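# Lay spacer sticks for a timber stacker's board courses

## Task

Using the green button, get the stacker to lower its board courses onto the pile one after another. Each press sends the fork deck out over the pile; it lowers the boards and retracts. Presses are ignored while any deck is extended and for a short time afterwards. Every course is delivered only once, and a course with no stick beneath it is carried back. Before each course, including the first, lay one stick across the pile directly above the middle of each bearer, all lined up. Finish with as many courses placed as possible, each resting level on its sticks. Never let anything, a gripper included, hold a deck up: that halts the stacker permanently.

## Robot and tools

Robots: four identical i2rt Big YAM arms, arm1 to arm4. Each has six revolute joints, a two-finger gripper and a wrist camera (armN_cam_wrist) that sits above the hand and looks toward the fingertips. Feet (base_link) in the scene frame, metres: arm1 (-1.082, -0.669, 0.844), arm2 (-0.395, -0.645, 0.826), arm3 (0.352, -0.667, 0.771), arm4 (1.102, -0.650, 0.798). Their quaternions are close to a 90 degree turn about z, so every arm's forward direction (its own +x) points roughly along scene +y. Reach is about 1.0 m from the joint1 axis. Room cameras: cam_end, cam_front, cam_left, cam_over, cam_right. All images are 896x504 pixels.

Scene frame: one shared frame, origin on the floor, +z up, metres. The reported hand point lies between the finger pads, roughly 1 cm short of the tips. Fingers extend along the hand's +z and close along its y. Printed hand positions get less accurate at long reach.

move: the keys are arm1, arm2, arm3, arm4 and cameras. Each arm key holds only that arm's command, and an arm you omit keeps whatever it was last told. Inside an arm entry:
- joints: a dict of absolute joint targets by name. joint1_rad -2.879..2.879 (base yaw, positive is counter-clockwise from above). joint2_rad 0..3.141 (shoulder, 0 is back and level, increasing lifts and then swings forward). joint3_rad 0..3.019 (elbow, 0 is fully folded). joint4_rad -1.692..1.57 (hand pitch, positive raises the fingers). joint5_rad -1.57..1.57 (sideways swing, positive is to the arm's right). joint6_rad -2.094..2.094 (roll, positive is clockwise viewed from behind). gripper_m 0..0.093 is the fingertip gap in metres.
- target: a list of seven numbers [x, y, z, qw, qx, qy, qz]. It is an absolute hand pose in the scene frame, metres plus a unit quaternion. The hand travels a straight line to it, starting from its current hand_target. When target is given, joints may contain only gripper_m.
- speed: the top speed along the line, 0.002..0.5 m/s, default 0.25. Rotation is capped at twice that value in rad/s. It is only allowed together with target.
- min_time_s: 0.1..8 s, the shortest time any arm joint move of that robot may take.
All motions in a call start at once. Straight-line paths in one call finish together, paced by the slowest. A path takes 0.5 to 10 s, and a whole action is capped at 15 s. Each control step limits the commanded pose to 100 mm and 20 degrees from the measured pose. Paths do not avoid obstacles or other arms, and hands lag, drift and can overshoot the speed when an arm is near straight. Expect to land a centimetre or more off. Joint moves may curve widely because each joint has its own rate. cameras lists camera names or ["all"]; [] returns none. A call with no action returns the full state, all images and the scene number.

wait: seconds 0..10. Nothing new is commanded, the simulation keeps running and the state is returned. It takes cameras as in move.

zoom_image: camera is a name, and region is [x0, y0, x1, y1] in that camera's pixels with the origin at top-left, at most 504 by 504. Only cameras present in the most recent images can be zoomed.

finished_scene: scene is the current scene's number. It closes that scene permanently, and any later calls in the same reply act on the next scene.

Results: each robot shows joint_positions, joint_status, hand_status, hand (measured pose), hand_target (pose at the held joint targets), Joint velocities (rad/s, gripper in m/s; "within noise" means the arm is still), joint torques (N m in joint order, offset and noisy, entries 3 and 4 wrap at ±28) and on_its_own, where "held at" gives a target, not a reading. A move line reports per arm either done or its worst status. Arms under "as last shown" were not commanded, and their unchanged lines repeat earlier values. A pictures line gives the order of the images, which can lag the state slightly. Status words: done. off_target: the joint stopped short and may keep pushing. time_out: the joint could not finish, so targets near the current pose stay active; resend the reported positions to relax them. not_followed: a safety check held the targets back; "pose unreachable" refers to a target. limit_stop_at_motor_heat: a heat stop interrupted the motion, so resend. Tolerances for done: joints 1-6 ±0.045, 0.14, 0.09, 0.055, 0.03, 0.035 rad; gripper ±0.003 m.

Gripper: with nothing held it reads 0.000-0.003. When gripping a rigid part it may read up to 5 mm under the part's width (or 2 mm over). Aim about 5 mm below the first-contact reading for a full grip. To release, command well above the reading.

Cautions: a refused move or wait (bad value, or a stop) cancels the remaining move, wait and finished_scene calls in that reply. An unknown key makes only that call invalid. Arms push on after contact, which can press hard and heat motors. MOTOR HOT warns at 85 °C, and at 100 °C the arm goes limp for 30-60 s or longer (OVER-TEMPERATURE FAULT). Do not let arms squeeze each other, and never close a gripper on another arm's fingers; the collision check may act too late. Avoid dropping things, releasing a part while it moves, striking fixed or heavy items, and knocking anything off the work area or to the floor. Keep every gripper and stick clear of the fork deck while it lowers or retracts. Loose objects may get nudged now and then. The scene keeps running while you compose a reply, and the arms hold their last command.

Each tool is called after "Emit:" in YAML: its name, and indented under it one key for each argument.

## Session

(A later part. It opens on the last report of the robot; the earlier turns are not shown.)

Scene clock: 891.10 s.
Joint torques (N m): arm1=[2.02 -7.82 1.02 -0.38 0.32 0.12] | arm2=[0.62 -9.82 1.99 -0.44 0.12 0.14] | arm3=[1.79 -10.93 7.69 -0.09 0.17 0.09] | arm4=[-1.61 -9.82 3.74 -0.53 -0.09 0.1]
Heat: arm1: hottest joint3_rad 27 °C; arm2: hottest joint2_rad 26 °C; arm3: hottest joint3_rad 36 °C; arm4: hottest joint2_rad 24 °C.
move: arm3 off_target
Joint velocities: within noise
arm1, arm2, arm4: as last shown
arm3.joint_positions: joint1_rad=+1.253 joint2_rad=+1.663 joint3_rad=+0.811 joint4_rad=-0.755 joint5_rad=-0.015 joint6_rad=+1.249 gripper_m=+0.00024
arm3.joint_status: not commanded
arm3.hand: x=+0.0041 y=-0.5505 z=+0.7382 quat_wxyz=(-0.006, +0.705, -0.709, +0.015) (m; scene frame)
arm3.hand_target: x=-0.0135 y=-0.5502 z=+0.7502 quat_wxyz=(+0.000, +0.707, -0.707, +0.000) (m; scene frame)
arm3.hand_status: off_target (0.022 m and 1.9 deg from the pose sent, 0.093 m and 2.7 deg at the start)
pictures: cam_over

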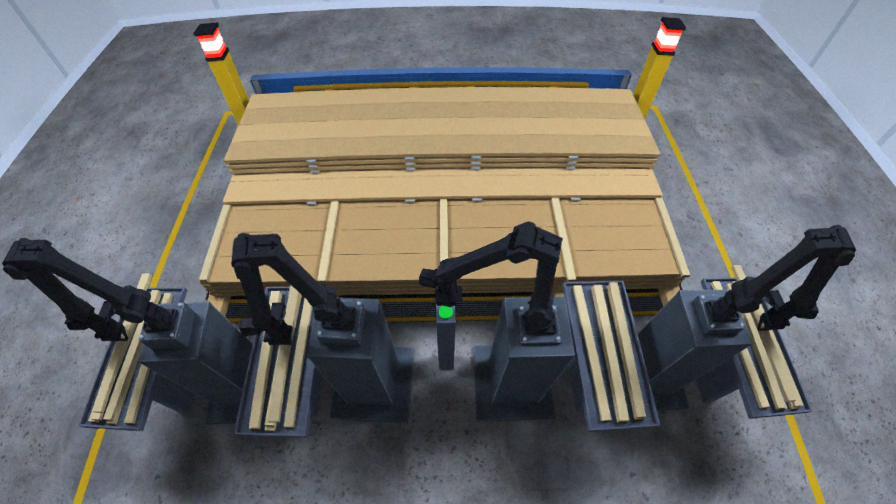

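Emit:
wait:
  seconds: 6
  cameras: ["cam_over", "cam_end"]

Scene clock: 905.30 s.
Joint torques (N m): arm1=[1.96 -7.82 1.11 -0.31 0.32 0.11] | arm2=[0.62 -9.82 1.98 -0.44 0.12 0.14] | arm3=[1.79 -10.87 7.69 -0.03 0.17 0.09] | arm4=[-1.61 -9.88 3.77 -0.53 -0.09 0.1]
Heat: arm1: hottest joint2_rad 26 °C; arm2: hottest joint2_rad 26 °C; arm3: hottest joint3_rad 35 °C; arm4: hottest joint2_rad 24 °C.
Joint velocities: within noise
arm1.joint_positions: joint1_rad=+1.577 joint2_rad=+1.864 joint3_rad=+0.491 joint4_rad=-0.200 joint5_rad=+0.003 joint6_rad=+1.623 gripper_m=+0.03659
arm1.joint_status: not commanded
arm1.hand: x=-1.3526 y=-0.6899 z=+0.6950 quat_wxyz=(+0.000, +0.716, -0.698, +0.002) (m; scene frame)
arm1.hand_target: x=-1.3509 y=-0.6919 z=+0.6997 quat_wxyz=(+0.000, +0.715, -0.699, +0.000) (m; scene frame)
arm1.hand_status: not commanded
arm2.joint_positions: joint1_rad=+1.815 joint2_rad=+1.767 joint3_rad=+0.417 joint4_rad=-0.232 joint5_rad=-0.012 joint6_rad=+1.743 gripper_m=+0.03863
arm2.joint_status: not commanded
arm2.hand: x=-0.6351 y=-0.6909 z=+0.6967 quat_wxyz=(+0.000, +0.712, -0.702, +0.002) (m; scene frame)
arm2.hand_target: x=-0.6340 y=-0.6910 z=+0.6999 quat_wxyz=(+0.000, +0.710, -0.704, +0.000) (m; scene frame)
arm2.hand_status: not commanded
arm3.joint_positions: joint1_rad=+1.253 joint2_rad=+1.663 joint3_rad=+0.811 joint4_rad=-0.755 joint5_rad=-0.015 joint6_rad=+1.249 gripper_m=+0.00024
arm3.joint_status: not commanded
arm3.hand: x=+0.0041 y=-0.5505 z=+0.7382 quat_wxyz=(-0.006, +0.705, -0.709, +0.015) (m; scene frame)
arm3.hand_target: x=-0.0136 y=-0.5502 z=+0.7502 quat_wxyz=(+0.000, +0.707, -0.707, +0.000) (m; scene frame)
arm3.hand_status: off_target (0.022 m and 1.9 deg from the pose sent, 0.093 m and 2.7 deg at the start)
arm4.joint_positions: joint1_rad=-1.708 joint2_rad=+1.652 joint3_rad=+0.433 joint4_rad=-0.368 joint5_rad=-0.001 joint6_rad=-1.760 gripper_m=+0.03685
arm4.joint_status: not commanded
arm4.hand: x=+1.3473 y=-0.6891 z=+0.6957 quat_wxyz=(+0.003, +0.719, -0.695, -0.003) (m; scene frame)
arm4.hand_target: x=+1.3501 y=-0.6920 z=+0.6999 quat_wxyz=(+0.000, +0.713, -0.701, +0.000) (m; scene frame)
arm4.hand_status: not commanded
wait: 6.00 s; at rest from the start
pictures: cam_end, cam_over

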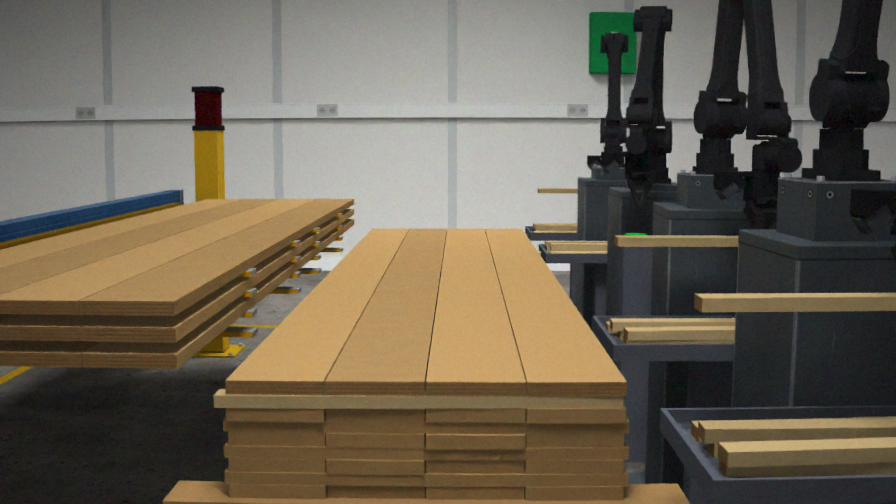

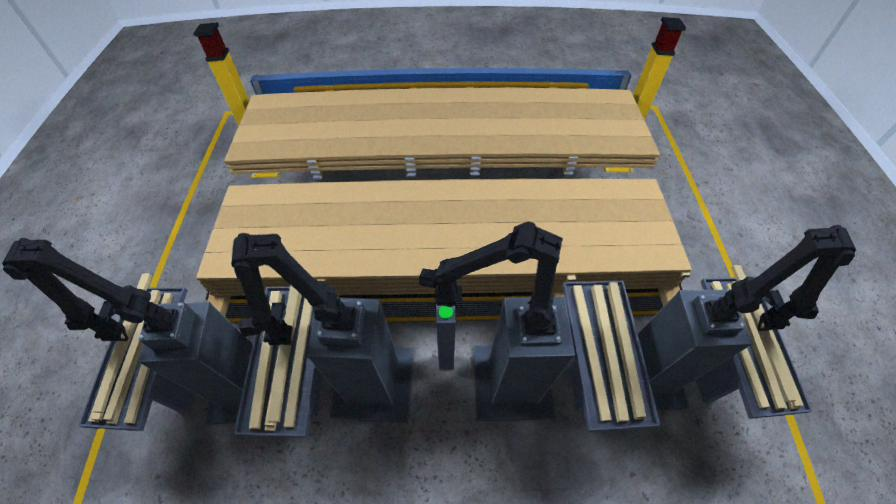

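Emit:
move:
  arm1: {"target": [-1.26, -0.30, 0.84, 0, 0.7071, -0.7071, 0], "speed": 0.35}
  arm2: {"target": [-0.664, -0.30, 0.84, 0, 0.7071, -0.7071, 0], "speed": 0.35}
  arm4: {"target": [1.265, -0.30, 0.84, 0, 0.7071, -0.7071, 0], "speed": 0.35}
  arm3: {"target": [0.30, -0.38, 0.93, 0, 0.7071, -0.7071, 0], "speed": 0.35}
  cameras: []

Emit:
move:
  arm1: {"target": [-1.205, 0.02, 0.77, -0.031, 0.706, -0.707, -0.031], "speed": 0.3}
  arm2: {"target": [-0.606, 0.02, 0.77, -0.026, 0.706, -0.707, -0.026], "speed": 0.3}
  arm4: {"target": [1.205, 0.01, 0.77, -0.018, 0.706, -0.707, -0.018], "speed": 0.3}
  arm3: {"target": [0.735, -0.36, 0.97, 0, 0.7071, -0.7071, 0], "speed": 0.35, "joints": {"gripper_m": 0.06}}
  cameras: ["cam_over", "cam_end", "arm3_cam_wrist"]

Scene clock: 928.10 s.
Joint torques (N m): arm1=[0.97 -8.53 9.31 -0.39 0.04 -0.1] | arm2=[0.09 -13.22 12.77 -0.51 -0.13 -0.1] | arm3=[-0.26 -3.08 11.58 0.05 -0.05 -0.11] | arm4=[-0.09 -10.58 11.06 -0.47 0.06 0.11]
Heat: arm1: hottest joint3_rad 27 °C; arm2: hottest joint2_rad 26 °C; arm3: hottest joint3_rad 36 °C; arm4: hottest joint2_rad 24 °C.
move: arm1 off_target; arm2 off_target; arm3 off_target; arm4 off_target
Joint velocities: within noise
arm1.joint_positions: joint1_rad=+0.384 joint2_rad=+1.662 joint3_rad=+0.869 joint4_rad=-0.821 joint5_rad=+0.005 joint6_rad=+0.463 gripper_m=+0.03659
arm1.joint_status: not commanded
arm1.hand: x=-1.2486 y=-0.3260 z=+0.8235 quat_wxyz=(+0.006, +0.704, -0.710, +0.024) (m; scene frame)
arm1.hand_target: x=-1.2594 y=-0.3009 z=+0.8406 quat_wxyz=(+0.000, +0.707, -0.707, +0.000) (m; scene frame)
arm1.hand_status: off_target (0.033 m and 2.9 deg from the pose sent, 0.426 m and 1.4 deg at the start)
arm2.joint_positions: joint1_rad=+0.729 joint2_rad=+1.712 joint3_rad=+0.978 joint4_rad=-0.895 joint5_rad=+0.008 joint6_rad=+0.680 gripper_m=+0.03863
arm2.joint_status: not commanded
arm2.hand: x=-0.6493 y=-0.3216 z=+0.8238 quat_wxyz=(+0.001, +0.704, -0.710, +0.023) (m; scene frame)
arm2.hand_target: x=-0.6633 y=-0.3009 z=+0.8406 quat_wxyz=(+0.000, +0.707, -0.707, +0.000) (m; scene frame)
arm2.hand_status: off_target (0.031 m and 2.7 deg from the pose sent, 0.417 m and 0.9 deg at the start)
arm3.joint_positions: joint1_rad=+0.200 joint2_rad=+1.129 joint3_rad=+0.830 joint4_rad=-1.307 joint5_rad=+0.000 joint6_rad=+0.187 gripper_m=+0.00024
arm3.joint_status: not commanded
arm3.hand: x=+0.2996 y=-0.3962 z=+0.9161 quat_wxyz=(+0.005, +0.708, -0.706, +0.010) (m; scene frame)
arm3.hand_target: x=+0.3002 y=-0.3805 z=+0.9299 quat_wxyz=(+0.000, +0.707, -0.707, +0.000) (m; scene frame)
arm3.hand_status: off_target (0.021 m and 1.3 deg from the pose sent, 0.392 m and 1.9 deg at the start)
arm4.joint_positions: joint1_rad=-0.432 joint2_rad=+1.521 joint3_rad=+0.865 joint4_rad=-0.940 joint5_rad=-0.011 joint6_rad=-0.449 gripper_m=+0.03685
arm4.joint_status: not commanded
arm4.hand: x=+1.2596 y=-0.3184 z=+0.8292 quat_wxyz=(+0.012, +0.707, -0.707, +0.003) (m; scene frame)
arm4.hand_target: x=+1.2647 y=-0.3005 z=+0.8402 quat_wxyz=(+0.000, +0.707, -0.707, +0.000) (m; scene frame)
arm4.hand_status: off_target (0.022 m and 1.4 deg from the pose sent, 0.423 m and 2.0 deg at the start)
pictures: none
No camera images: "cameras" was empty.

Scene clock: 930.50 s.
Joint torques (N m): arm1=[1.03 -18.2 11.43 -0.27 0.14 -0.11] | arm2=[0.56 -22.95 14.93 -0.35 0.01 -0.09] | arm3=[0.67 -10.75 11.86 0.02 -0.12 -0.1] | arm4=[-0.26 -21.01 12.19 -0.35 0.07 0.11]
Heat: arm1: hottest joint2_rad 27 °C; arm2: hottest joint3_rad 27 °C; arm3: hottest joint3_rad 36 °C; arm4: hottest joint2_rad 24 °C.
move: arm1 off_target; arm2 off_target; arm3 off_target; arm4 off_target
Joint velocities: within noise
arm1.joint_positions: joint1_rad=+0.114 joint2_rad=+2.352 joint3_rad=+1.798 joint4_rad=-0.990 joint5_rad=+0.016 joint6_rad=+0.194 gripper_m=+0.03659
arm1.joint_status: not commanded
arm1.hand: x=-1.2020 y=-0.0122 z=+0.7429 quat_wxyz=(-0.012, +0.704, -0.710, -0.004) (m; scene frame)
arm1.hand_target: x=-1.2046 y=+0.0177 z=+0.7711 quat_wxyz=(-0.032, +0.706, -0.707, -0.031) (m; scene frame)
arm1.hand_status: off_target (0.042 m and 3.8 deg from the pose sent, 0.353 m and 7.6 deg at the start)
arm2.joint_positions: joint1_rad=+0.374 joint2_rad=+2.353 joint3_rad=+1.836 joint4_rad=-1.049 joint5_rad=+0.030 joint6_rad=+0.331 gripper_m=+0.03863
arm2.joint_status: not commanded
arm2.hand: x=-0.5987 y=-0.0061 z=+0.7471 quat_wxyz=(-0.013, +0.702, -0.712, -0.001) (m; scene frame)
arm2.hand_target: x=-0.6054 y=+0.0183 z=+0.7708 quat_wxyz=(-0.026, +0.706, -0.707, -0.026) (m; scene frame)
arm2.hand_status: off_target (0.035 m and 3.3 deg from the pose sent, 0.348 m and 6.4 deg at the start)
arm3.joint_positions: joint1_rad=-0.872 joint2_rad=+1.616 joint3_rad=+1.432 joint4_rad=-1.409 joint5_rad=+0.013 joint6_rad=-0.878 gripper_m=+0.05989
arm3.joint_status: all done
arm3.hand: x=+0.7215 y=-0.3681 z=+0.9634 quat_wxyz=(+0.006, +0.706, -0.708, +0.001) (m; scene frame)
arm3.hand_target: x=+0.7346 y=-0.3604 z=+0.9700 quat_wxyz=(-0.001, +0.707, -0.707, +0.000) (m; scene frame)
arm3.hand_status: off_target (0.017 m and 0.8 deg from the pose sent, 0.440 m and 1.3 deg at the start)
arm4.joint_positions: joint1_rad=-0.148 joint2_rad=+2.223 joint3_rad=+1.743 joint4_rad=-1.061 joint5_rad=-0.019 joint6_rad=-0.165 gripper_m=+0.03685
arm4.joint_status: not commanded
arm4.hand: x=+1.2067 y=-0.0067 z=+0.7623 quat_wxyz=(-0.009, +0.707, -0.707, -0.012) (m; scene frame)
arm4.hand_target: x=+1.2047 y=+0.0093 z=+0.7703 quat_wxyz=(-0.018, +0.706, -0.707, -0.018) (m; scene frame)
arm4.hand_status: off_target (0.018 m and 1.3 deg from the pose sent, 0.338 m and 4.2 deg at the start)
pictures: arm3_cam_wrist, cam_end, cam_over

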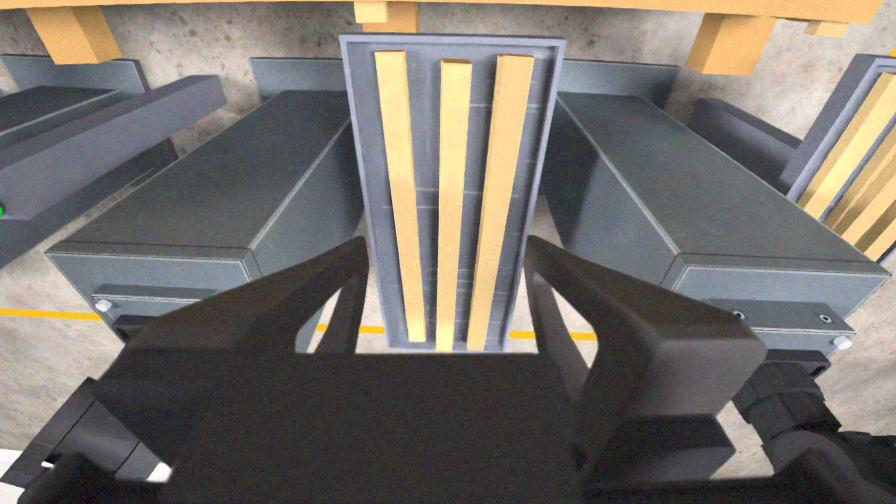

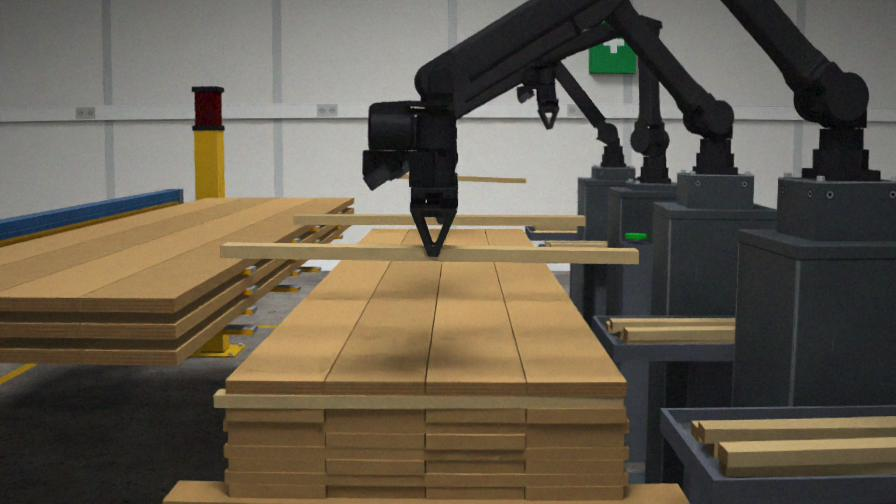

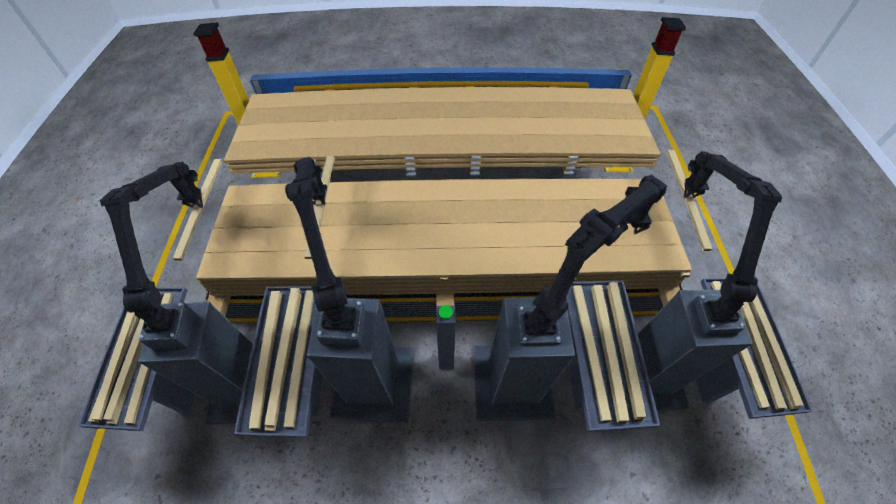

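Emit:
move:
  arm1: {"target": [-1.205, 0.030, 0.68, -0.031, 0.706, -0.707, -0.031], "speed": 0.15}
  arm2: {"target": [-0.609, 0.030, 0.68, -0.026, 0.706, -0.707, -0.026], "speed": 0.15}
  arm4: {"target": [1.205, 0.018, 0.67, -0.018, 0.706, -0.707, -0.018], "speed": 0.15}
  cameras: []

Emit:
move:
  arm3: {"target": [0.80, -0.50, 0.85, 0, 0.7071, -0.7071, 0], "speed": 0.35}
  cameras: []

Emit:
move:
  arm3: {"target": [0.80, -0.69, 0.655, 0, 0.6978, -0.7163, 0], "speed": 0.3}
  cameras: ["cam_over", "cam_end", "arm3_cam_wrist"]

Emit:
zoom_image:
  camera: "cam_end"
  region: [200, 150, 650, 420]

Emit:
zoom_image:
  camera: "cam_over"
  region: [160, 140, 360, 300]

Emit:
zoom_image:
  camera: "cam_over"
  region: [560, 140, 760, 300]

Scene clock: 954.40 s.
Joint torques (N m): arm1=[0.67 -19.31 10.51 0.75 0.16 -0.11] | arm2=[0.44 -24.47 13.74 0.35 0.01 -0.09] | arm3=[0.62 -10.81 11.86 0.02 -0.12 -0.1] | arm4=[0.03 -22.65 10.93 0.46 0.05 0.11]
Heat: arm1: hottest joint3_rad 31 °C; arm2: hottest joint3_rad 34 °C; arm3: hottest joint3_rad 41 °C; arm4: hottest joint3_rad 28 °C.
move: arm1 off_target; arm2 off_target; arm4 off_target
Joint velocities: within noise
arm1.joint_positions: joint1_rad=+0.114 joint2_rad=+2.520 joint3_rad=+1.852 joint4_rad=-0.904 joint5_rad=+0.016 joint6_rad=+0.191 gripper_m=+0.03659
arm1.joint_status: not commanded
arm1.hand: x=-1.2020 y=-0.0123 z=+0.6511 quat_wxyz=(-0.004, +0.705, -0.709, +0.007) (m; scene frame)
arm1.hand_target: x=-1.2044 y=+0.0272 z=+0.6823 quat_wxyz=(-0.032, +0.706, -0.707, -0.031) (m; scene frame)
arm1.hand_status: off_target (0.051 m and 5.4 deg from the pose sent, 0.076 m and 3.7 deg at the start)
arm2.joint_positions: joint1_rad=+0.374 joint2_rad=+2.519 joint3_rad=+1.882 joint4_rad=-0.954 joint5_rad=+0.030 joint6_rad=+0.329 gripper_m=+0.03863
arm2.joint_status: not commanded
arm2.hand: x=-0.6001 y=-0.0042 z=+0.6540 quat_wxyz=(-0.008, +0.703, -0.712, +0.009) (m; scene frame)
arm2.hand_target: x=-0.6083 y=+0.0281 z=+0.6818 quat_wxyz=(-0.027, +0.706, -0.707, -0.026) (m; scene frame)
arm2.hand_status: off_target (0.044 m and 4.6 deg from the pose sent, 0.077 m and 3.3 deg at the start)
arm3: as last shown
arm4.joint_positions: joint1_rad=-0.148 joint2_rad=+2.393 joint3_rad=+1.755 joint4_rad=-0.933 joint5_rad=-0.019 joint6_rad=-0.161 gripper_m=+0.03685
arm4.joint_status: not commanded
arm4.hand: x=+1.2076 y=-0.0069 z=+0.6588 quat_wxyz=(+0.004, +0.706, -0.709, -0.003) (m; scene frame)
arm4.hand_target: x=+1.2045 y=+0.0169 z=+0.6709 quat_wxyz=(-0.018, +0.706, -0.707, -0.018) (m; scene frame)
arm4.hand_status: off_target (0.027 m and 3.1 deg from the pose sent, 0.096 m and 1.3 deg at the start)
pictures: none
No camera images: "cameras" was empty.

Scene clock: 956.00 s.
Joint torques (N m): arm1=[0.62 -19.55 10.55 0.83 0.17 -0.11] | arm2=[0.44 -24.53 13.75 0.35 0.01 -0.09] | arm3=[0.62 -11.34 7.65 0.8 -0.12 -0.11] | arm4=[-0.03 -22.65 10.96 0.47 0.05 0.11]
Heat: arm1: hottest joint3_rad 31 °C; arm2: hottest joint3_rad 34 °C; arm3: hottest joint3_rad 41 °C; arm4: hottest joint3_rad 28 °C.
move: arm3 done
Joint velocities: within noise
arm1, arm2, arm4: as last shown
arm3.joint_positions: joint1_rad=-1.192 joint2_rad=+1.681 joint3_rad=+1.232 joint4_rad=-1.118 joint5_rad=+0.014 joint6_rad=-1.198 gripper_m=+0.05989
arm3.joint_status: not commanded
arm3.hand: x=+0.7968 y=-0.4988 z=+0.8595 quat_wxyz=(-0.004, +0.706, -0.708, +0.003) (m; scene frame)
arm3.hand_target: x=+0.7998 y=-0.5001 z=+0.8502 quat_wxyz=(+0.000, +0.707, -0.707, +0.000) (m; scene frame)
arm3.hand_status: done (0.010 m and 0.6 deg from the pose sent, 0.191 m and 0.8 deg at the start)
pictures: none
No camera images: "cameras" was empty.

Scene clock: 957.90 s.
Joint torques (N m): arm1=[0.73 -19.19 10.51 0.84 0.17 -0.1] | arm2=[0.44 -24.53 13.74 0.35 0.01 -0.09] | arm3=[0.5 -11.63 5.29 0.73 -0.06 -0.12] | arm4=[0.09 -22.65 10.96 0.46 0.06 0.1]
Heat: arm1: hottest joint3_rad 31 °C; arm2: hottest joint3_rad 34 °C; arm3: hottest joint3_rad 41 °C; arm4: hottest joint3_rad 28 °C.
move: arm3 done
Joint velocities: within noise
arm1, arm2, arm4: as last shown
arm3.joint_positions: joint1_rad=-1.603 joint2_rad=+1.962 joint3_rad=+0.991 joint4_rad=-0.599 joint5_rad=+0.014 joint6_rad=-1.584 gripper_m=+0.05989
arm3.joint_status: not commanded
arm3.hand: x=+0.7967 y=-0.6866 z=+0.6629 quat_wxyz=(+0.000, +0.697, -0.717, +0.001) (m; scene frame)
arm3.hand_target: x=+0.7998 y=-0.6901 z=+0.6552 quat_wxyz=(+0.000, +0.698, -0.716, +0.000) (m; scene frame)
arm3.hand_status: done (0.009 m and 0.2 deg from the pose sent, 0.280 m and 1.4 deg at the start)
pictures: arm3_cam_wrist, cam_end, cam_over

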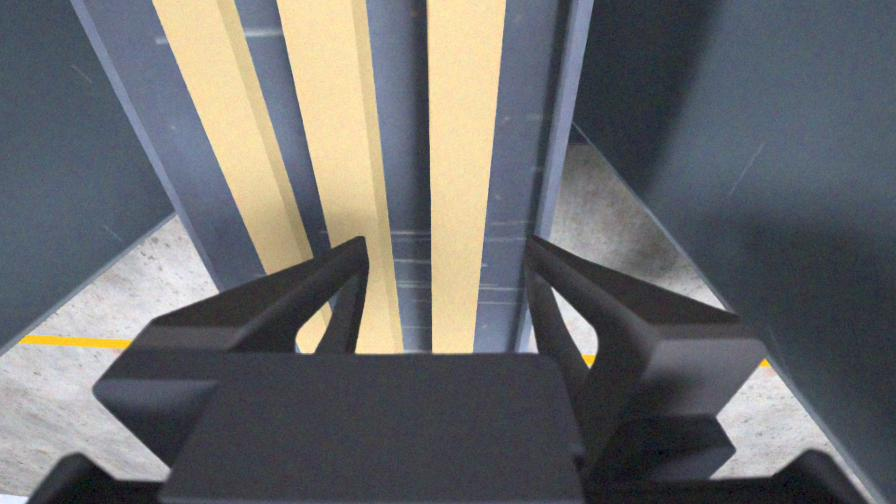

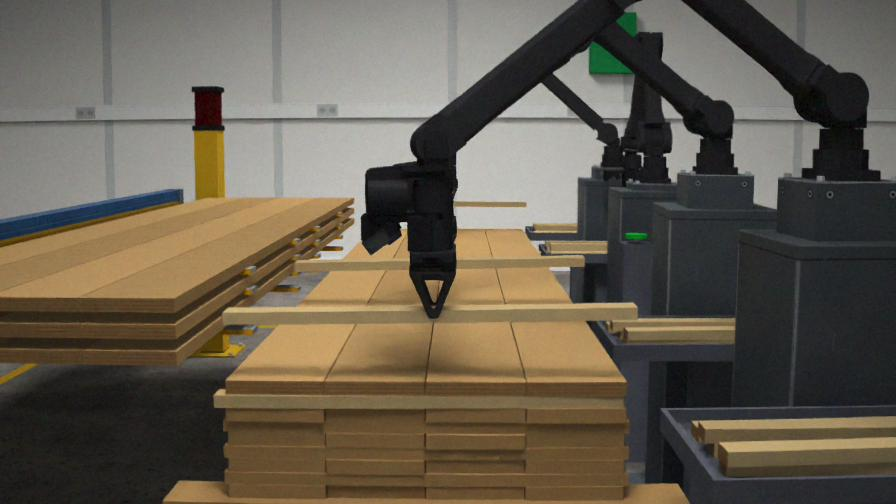

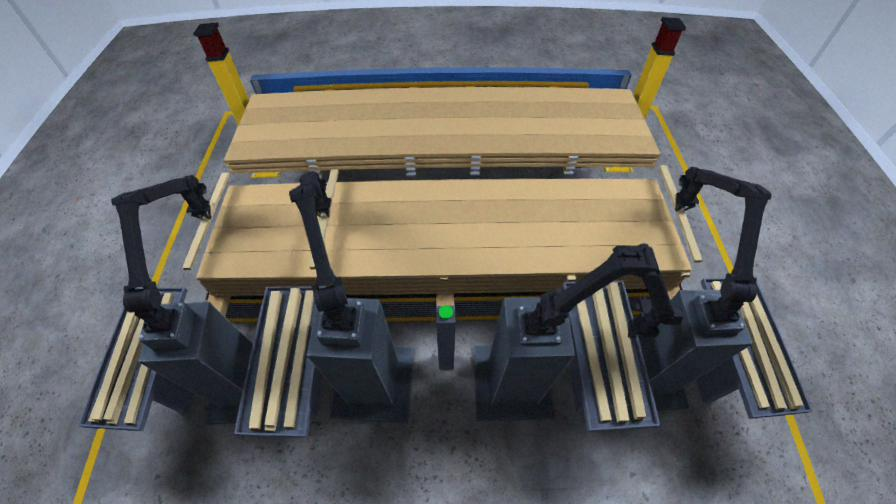

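Scaled by 1.120.

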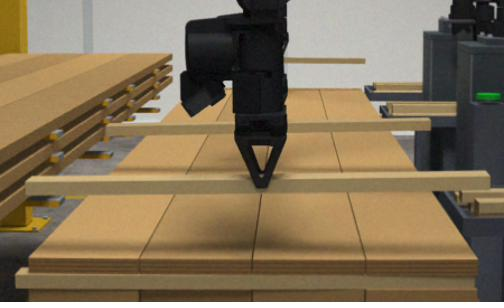

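Scaled by 2.520.

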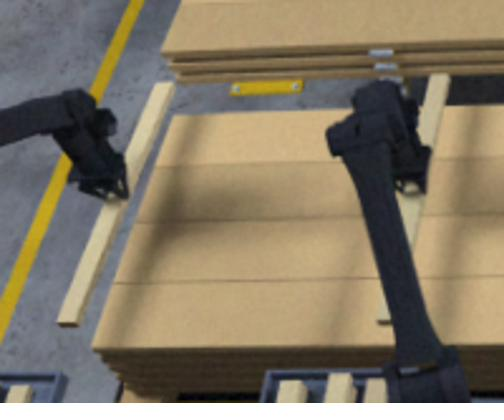

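Scaled by 2.520.

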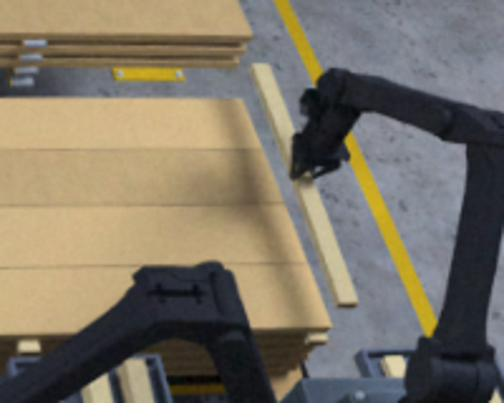

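Emit:
zoom_image:
  camera: "cam_over"
  region: [170, 160, 250, 280]

Emit:
zoom_image:
  camera: "cam_over"
  region: [640, 150, 720, 270]

Emit:
zoom_image:
  camera: "cam_over"
  region: [290, 160, 370, 280]

Scaled by 4.200.

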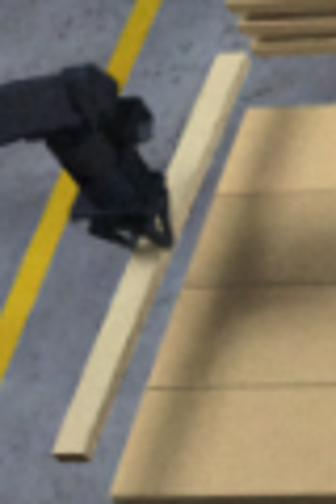

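Scaled by 4.200.

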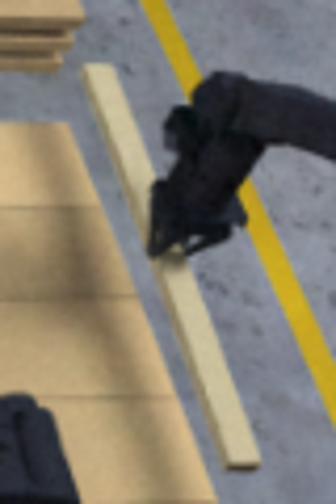

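Scaled by 4.200.

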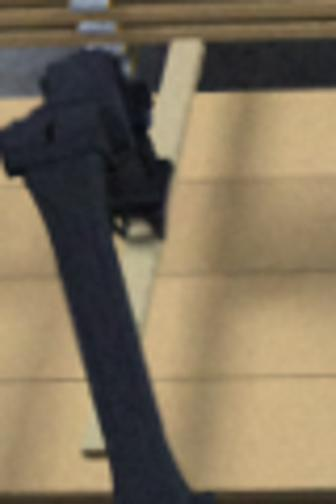

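Emit:
move:
  arm1: {"target": [-1.205, 0.043, 0.625, -0.036, 0.7175, -0.6964, -0.035], "speed": 0.1}
  arm2: {"target": [-0.613, 0.038, 0.625, -0.031, 0.7175, -0.6964, -0.030], "speed": 0.1}
  arm4: {"target": [1.204, 0.020, 0.615, -0.018, 0.7175, -0.6964, -0.018], "speed": 0.1}
  arm3: {"target": [0.806, -0.69, 0.558, 0, 0.6978, -0.7163, 0], "speed": 0.15}
  cameras: ["cam_over", "cam_end", "arm3_cam_wrist"]

Emit:
zoom_image:
  camera: "cam_over"
  region: [170, 160, 250, 280]

Emit:
zoom_image:
  camera: "cam_over"
  region: [640, 150, 720, 270]

Emit:
zoom_image:
  camera: "cam_over"
  region: [290, 160, 370, 280]

Emit:
zoom_image:
  camera: "cam_end"
  region: [200, 180, 650, 420]

Scene clock: 1034.27 s.
Joint torques (N m): arm1=[0.38 -19.55 10.25 0.95 0.25 -0.1] | arm2=[0.62 -24.82 13.31 0.4 0.1 -0.09] | arm3=[0.32 -12.57 4.44 0.72 -0.06 -0.1] | arm4=[0.21 -22.59 10.48 0.5 0.05 -0.04]
Heat: arm1: hottest joint3_rad 35 °C; arm2: hottest joint3_rad 37 °C; arm3: hottest joint3_rad 34 °C; arm4: hottest joint3_rad 33 °C.
move: arm1 off_target; arm2 off_target; arm3 off_target; arm4 off_target
Joint velocities: within noise
arm1.joint_positions: joint1_rad=+0.114 joint2_rad=+2.641 joint3_rad=+1.938 joint4_rad=-0.855 joint5_rad=+0.016 joint6_rad=+0.157 gripper_m=+0.03659
arm1.joint_status: not commanded
arm1.hand: x=-1.2042 y=-0.0007 z=+0.5973 quat_wxyz=(-0.008, +0.717, -0.697, +0.002) (m; scene frame)
arm1.hand_target: x=-1.2044 y=+0.0401 z=+0.6273 quat_wxyz=(-0.036, +0.717, -0.696, -0.035) (m; scene frame)
arm1.hand_status: off_target (0.052 m and 5.3 deg from the pose sent, 0.061 m and 6.4 deg at the start)
arm2.joint_positions: joint1_rad=+0.374 joint2_rad=+2.628 joint3_rad=+1.941 joint4_rad=-0.891 joint5_rad=+0.032 joint6_rad=+0.300 gripper_m=+0.03863
arm2.joint_status: not commanded
arm2.hand: x=-0.6027 y=+0.0033 z=+0.6005 quat_wxyz=(-0.011, +0.713, -0.701, +0.004) (m; scene frame)
arm2.hand_target: x=-0.6123 y=+0.0360 z=+0.6268 quat_wxyz=(-0.031, +0.717, -0.696, -0.030) (m; scene frame)
arm2.hand_status: off_target (0.044 m and 4.6 deg from the pose sent, 0.053 m and 5.8 deg at the start)
arm3.joint_positions: joint1_rad=-1.603 joint2_rad=+2.206 joint3_rad=+1.033 joint4_rad=-0.404 joint5_rad=+0.014 joint6_rad=-1.587 gripper_m=+0.05989
arm3.joint_status: not commanded
arm3.hand: x=+0.7993 y=-0.6854 z=+0.5662 quat_wxyz=(+0.002, +0.698, -0.716, -0.002) (m; scene frame)
arm3.hand_target: x=+0.8058 y=-0.6901 z=+0.5583 quat_wxyz=(+0.000, +0.698, -0.716, +0.000) (m; scene frame)
arm3.hand_status: off_target (0.012 m and 0.3 deg from the pose sent, 0.105 m and 0.1 deg at the start)
arm4.joint_positions: joint1_rad=-0.148 joint2_rad=+2.487 joint3_rad=+1.781 joint4_rad=-0.861 joint5_rad=-0.019 joint6_rad=-0.174 gripper_m=+0.03685
arm4.joint_status: not commanded
arm4.hand: x=+1.2086 y=-0.0040 z=+0.6077 quat_wxyz=(+0.002, +0.710, -0.704, -0.005) (m; scene frame)
arm4.hand_target: x=+1.2035 y=+0.0190 z=+0.6159 quat_wxyz=(-0.018, +0.717, -0.696, -0.018) (m; scene frame)
arm4.hand_status: off_target (0.025 m and 3.0 deg from the pose sent, 0.052 m and 3.6 deg at the start)
pictures: arm3_cam_wrist, cam_end, cam_over

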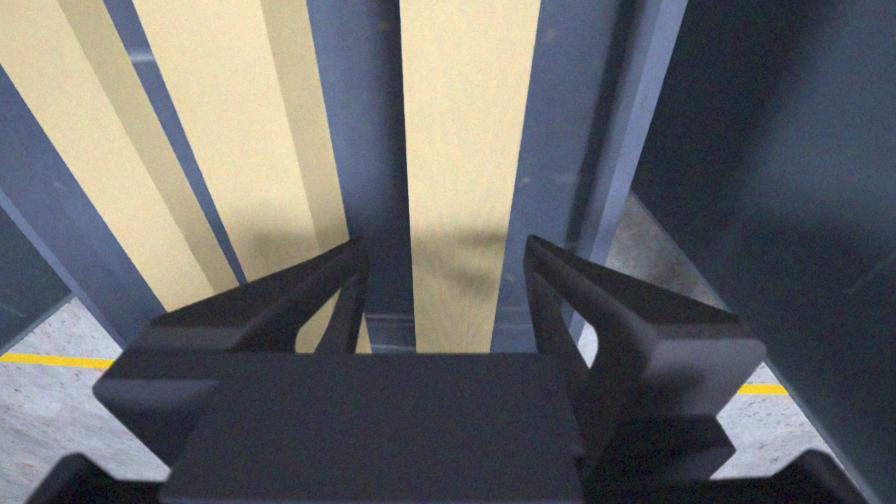

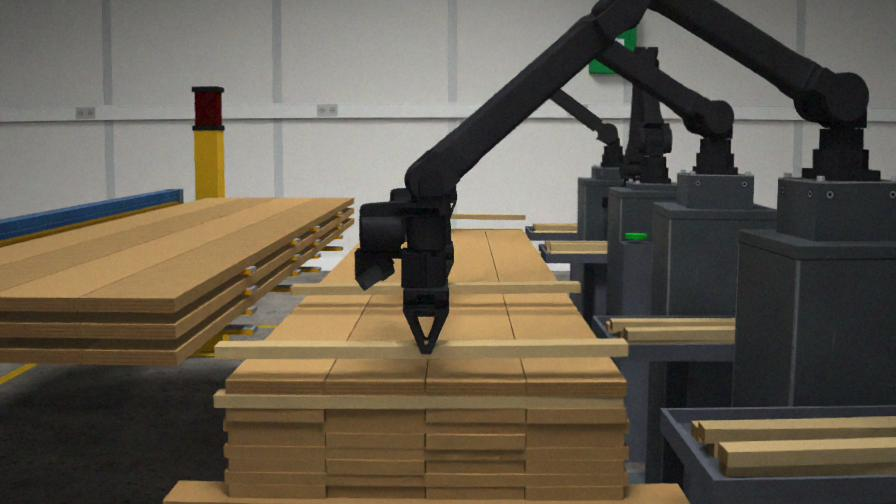

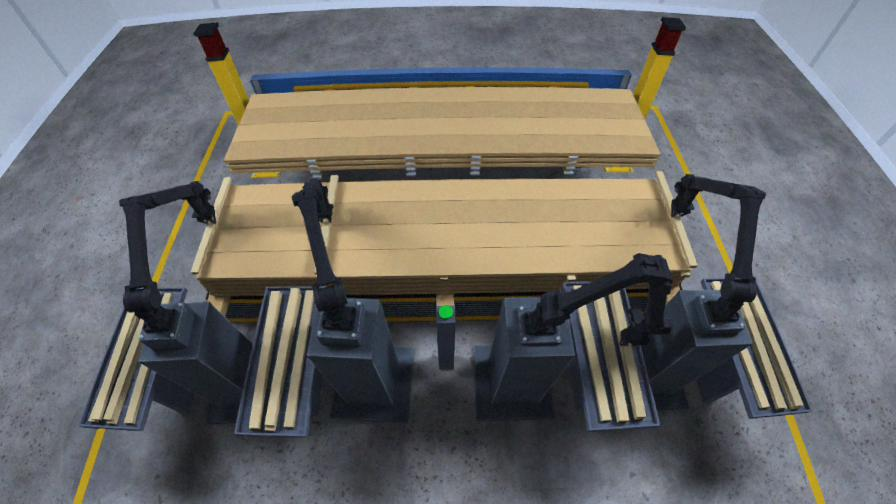

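Scaled by 4.200.

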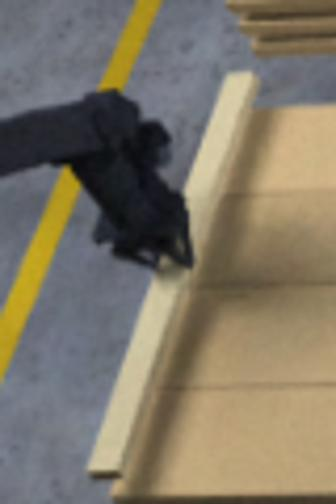

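Scaled by 4.200.

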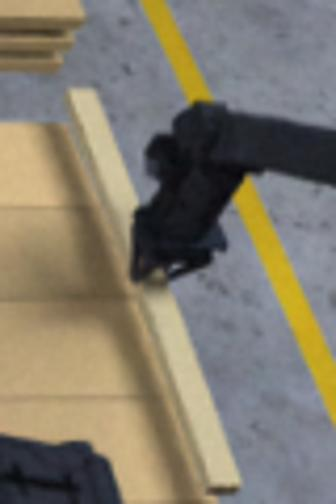

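Scaled by 4.200.

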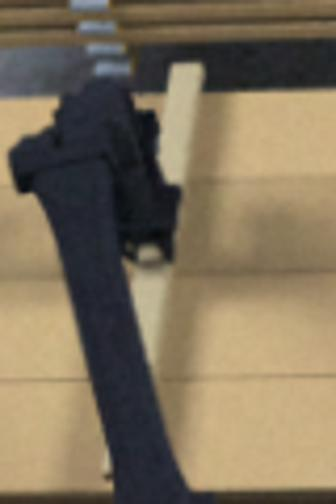

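Scaled by 1.120.

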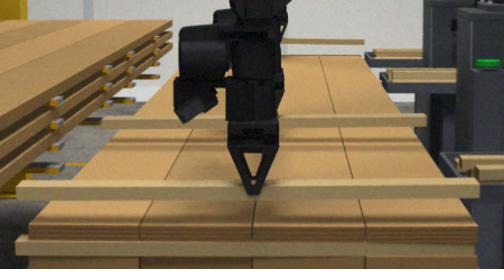

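Emit:
zoom_image:
  camera: "cam_end"
  region: [340, 180, 560, 300]

Scaled by 2.291.

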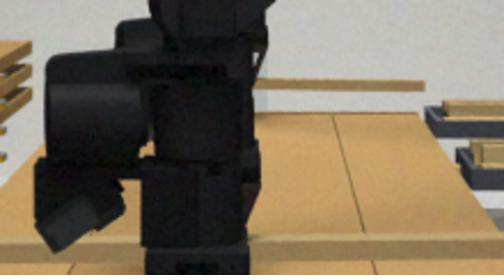

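Emit:
move:
  arm1: {"target": [-1.206, 0.044, 0.602, -0.036, 0.7153, -0.6987, -0.035], "speed": 0.06}
  arm2: {"target": [-0.614, 0.040, 0.602, -0.035, 0.716, -0.698, -0.034], "speed": 0.06}
  arm4: {"target": [1.203, 0.019, 0.584, -0.012, 0.7263, -0.6873, -0.012], "speed": 0.06}
  arm3: {"target": [0.812, -0.69, 0.544, 0, 0.6978, -0.7163, 0], "speed": 0.1}
  cameras: ["cam_over", "cam_end", "arm3_cam_wrist"]

Emit:
zoom_image:
  camera: "cam_over"
  region: [170, 160, 250, 280]

Emit:
zoom_image:
  camera: "cam_over"
  region: [640, 150, 720, 270]

Emit:
zoom_image:
  camera: "cam_over"
  region: [290, 160, 370, 280]

Emit:
zoom_image:
  camera: "cam_end"
  region: [200, 200, 650, 420]

Emit:
zoom_image:
  camera: "cam_end"
  region: [340, 180, 560, 300]

Scene clock: 1084.13 s.
Joint torques (N m): arm1=[0.44 -19.78 10.21 0.87 0.23 -0.03] | arm2=[0.73 -24.23 13.15 0.5 0.11 -0.04] | arm3=[0.38 -12.63 4.44 0.73 -0.06 -0.11] | arm4=[0.38 -22.59 10.22 0.43 0.07 -0.04]
Heat: arm1: hottest joint3_rad 37 °C; arm2: hottest joint3_rad 36 °C; arm3: hottest joint3_rad 33 °C; arm4: hottest joint2_rad 31 °C.
move: arm1 off_target; arm2 off_target; arm3 off_target; arm4 off_target
Joint velocities: within noise
arm1.joint_positions: joint1_rad=+0.114 joint2_rad=+2.687 joint3_rad=+1.967 joint4_rad=-0.837 joint5_rad=+0.016 joint6_rad=+0.157 gripper_m=+0.03659
arm1.joint_status: not commanded
arm1.hand: x=-1.2044 y=+0.0006 z=+0.5760 quat_wxyz=(-0.008, +0.717, -0.697, +0.001) (m; scene frame)
arm1.hand_target: x=-1.2054 y=+0.0412 z=+0.6044 quat_wxyz=(-0.036, +0.714, -0.698, -0.035) (m; scene frame)
arm1.hand_status: off_target (0.051 m and 5.2 deg from the pose sent, 0.045 m and 5.3 deg at the start)
arm2.joint_positions: joint1_rad=+0.374 joint2_rad=+2.666 joint3_rad=+1.958 joint4_rad=-0.856 joint5_rad=+0.035 joint6_rad=+0.300 gripper_m=+0.03863
arm2.joint_status: not commanded
arm2.hand: x=-0.6032 y=+0.0064 z=+0.5804 quat_wxyz=(-0.016, +0.713, -0.701, -0.001) (m; scene frame)
arm2.hand_target: x=-0.6133 y=+0.0383 z=+0.6039 quat_wxyz=(-0.035, +0.715, -0.697, -0.034) (m; scene frame)
arm2.hand_status: off_target (0.041 m and 4.4 deg from the pose sent, 0.038 m and 5.2 deg at the start)
arm3.joint_positions: joint1_rad=-1.603 joint2_rad=+2.244 joint3_rad=+1.061 joint4_rad=-0.392 joint5_rad=+0.014 joint6_rad=-1.587 gripper_m=+0.05989
arm3.joint_status: not commanded
arm3.hand: x=+0.8059 y=-0.6855 z=+0.5537 quat_wxyz=(+0.002, +0.698, -0.716, -0.001) (m; scene frame)
arm3.hand_target: x=+0.8116 y=-0.6901 z=+0.5444 quat_wxyz=(+0.000, +0.698, -0.716, +0.000) (m; scene frame)
arm3.hand_status: off_target (0.012 m and 0.3 deg from the pose sent, 0.026 m and 0.3 deg at the start)
arm4.joint_positions: joint1_rad=-0.147 joint2_rad=+2.548 joint3_rad=+1.816 joint4_rad=-0.847 joint5_rad=-0.017 joint6_rad=-0.197 gripper_m=+0.03685
arm4.joint_status: not commanded
arm4.hand: x=+1.2084 y=-0.0036 z=+0.5787 quat_wxyz=(+0.007, +0.718, -0.696, +0.000) (m; scene frame)
arm4.hand_target: x=+1.2027 y=+0.0181 z=+0.5847 quat_wxyz=(-0.012, +0.726, -0.687, -0.012) (m; scene frame)
arm4.hand_status: off_target (0.024 m and 2.9 deg from the pose sent, 0.033 m and 3.3 deg at the start)
pictures: arm3_cam_wrist, cam_end, cam_over

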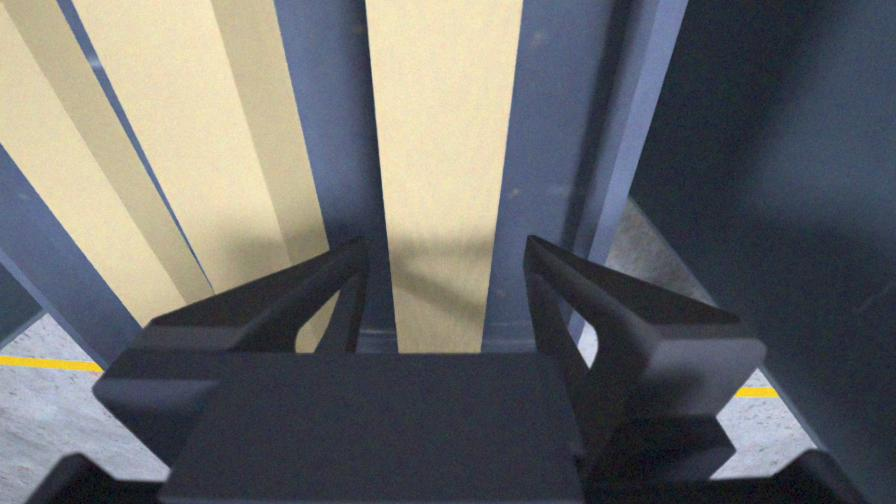

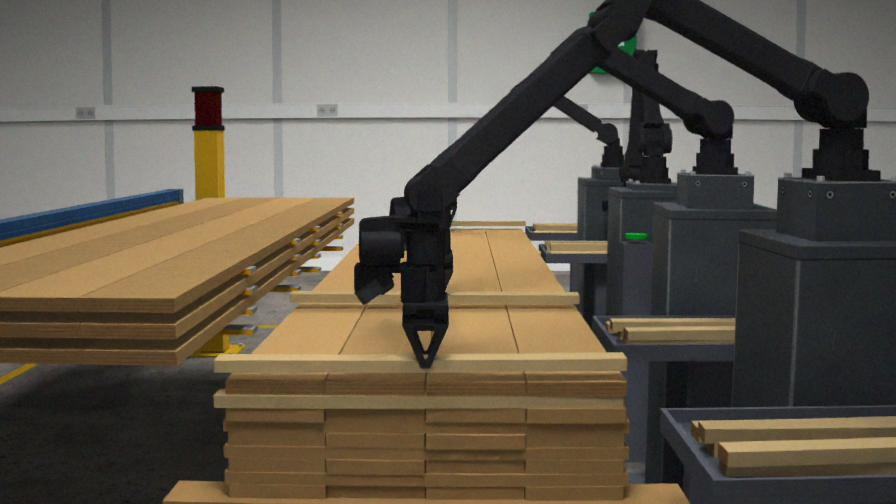

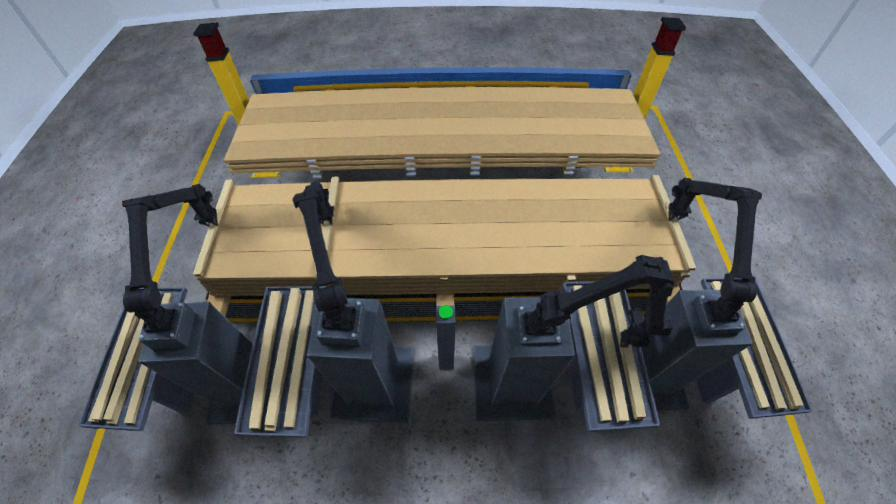

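Scaled by 4.200.

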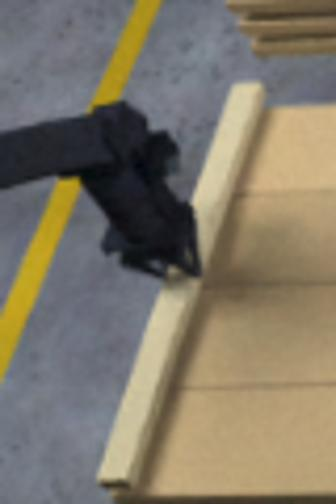

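Scaled by 4.200.

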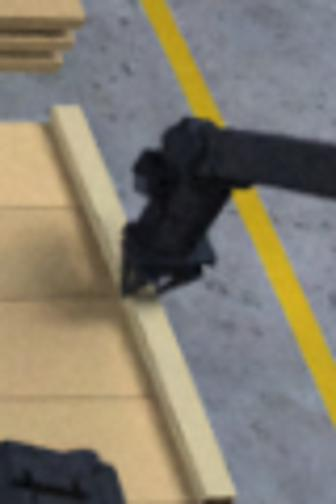

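Scaled by 4.200.

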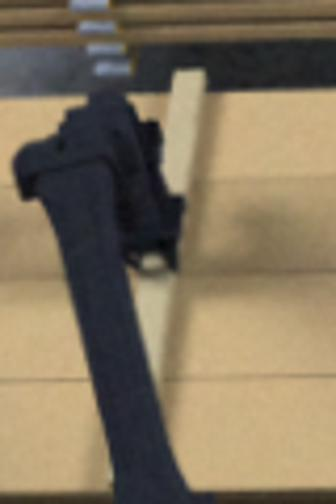

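Scaled by 1.120.

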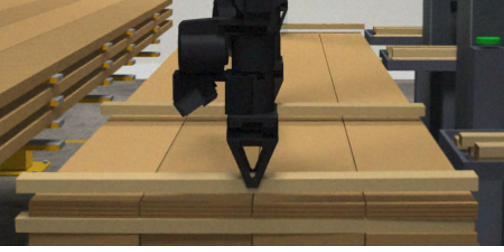

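Scaled by 2.291.

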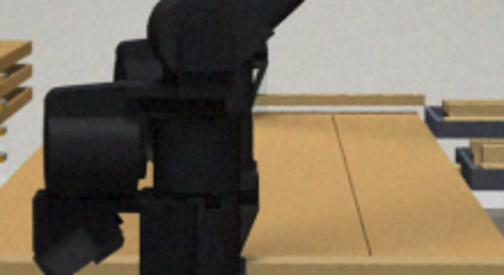

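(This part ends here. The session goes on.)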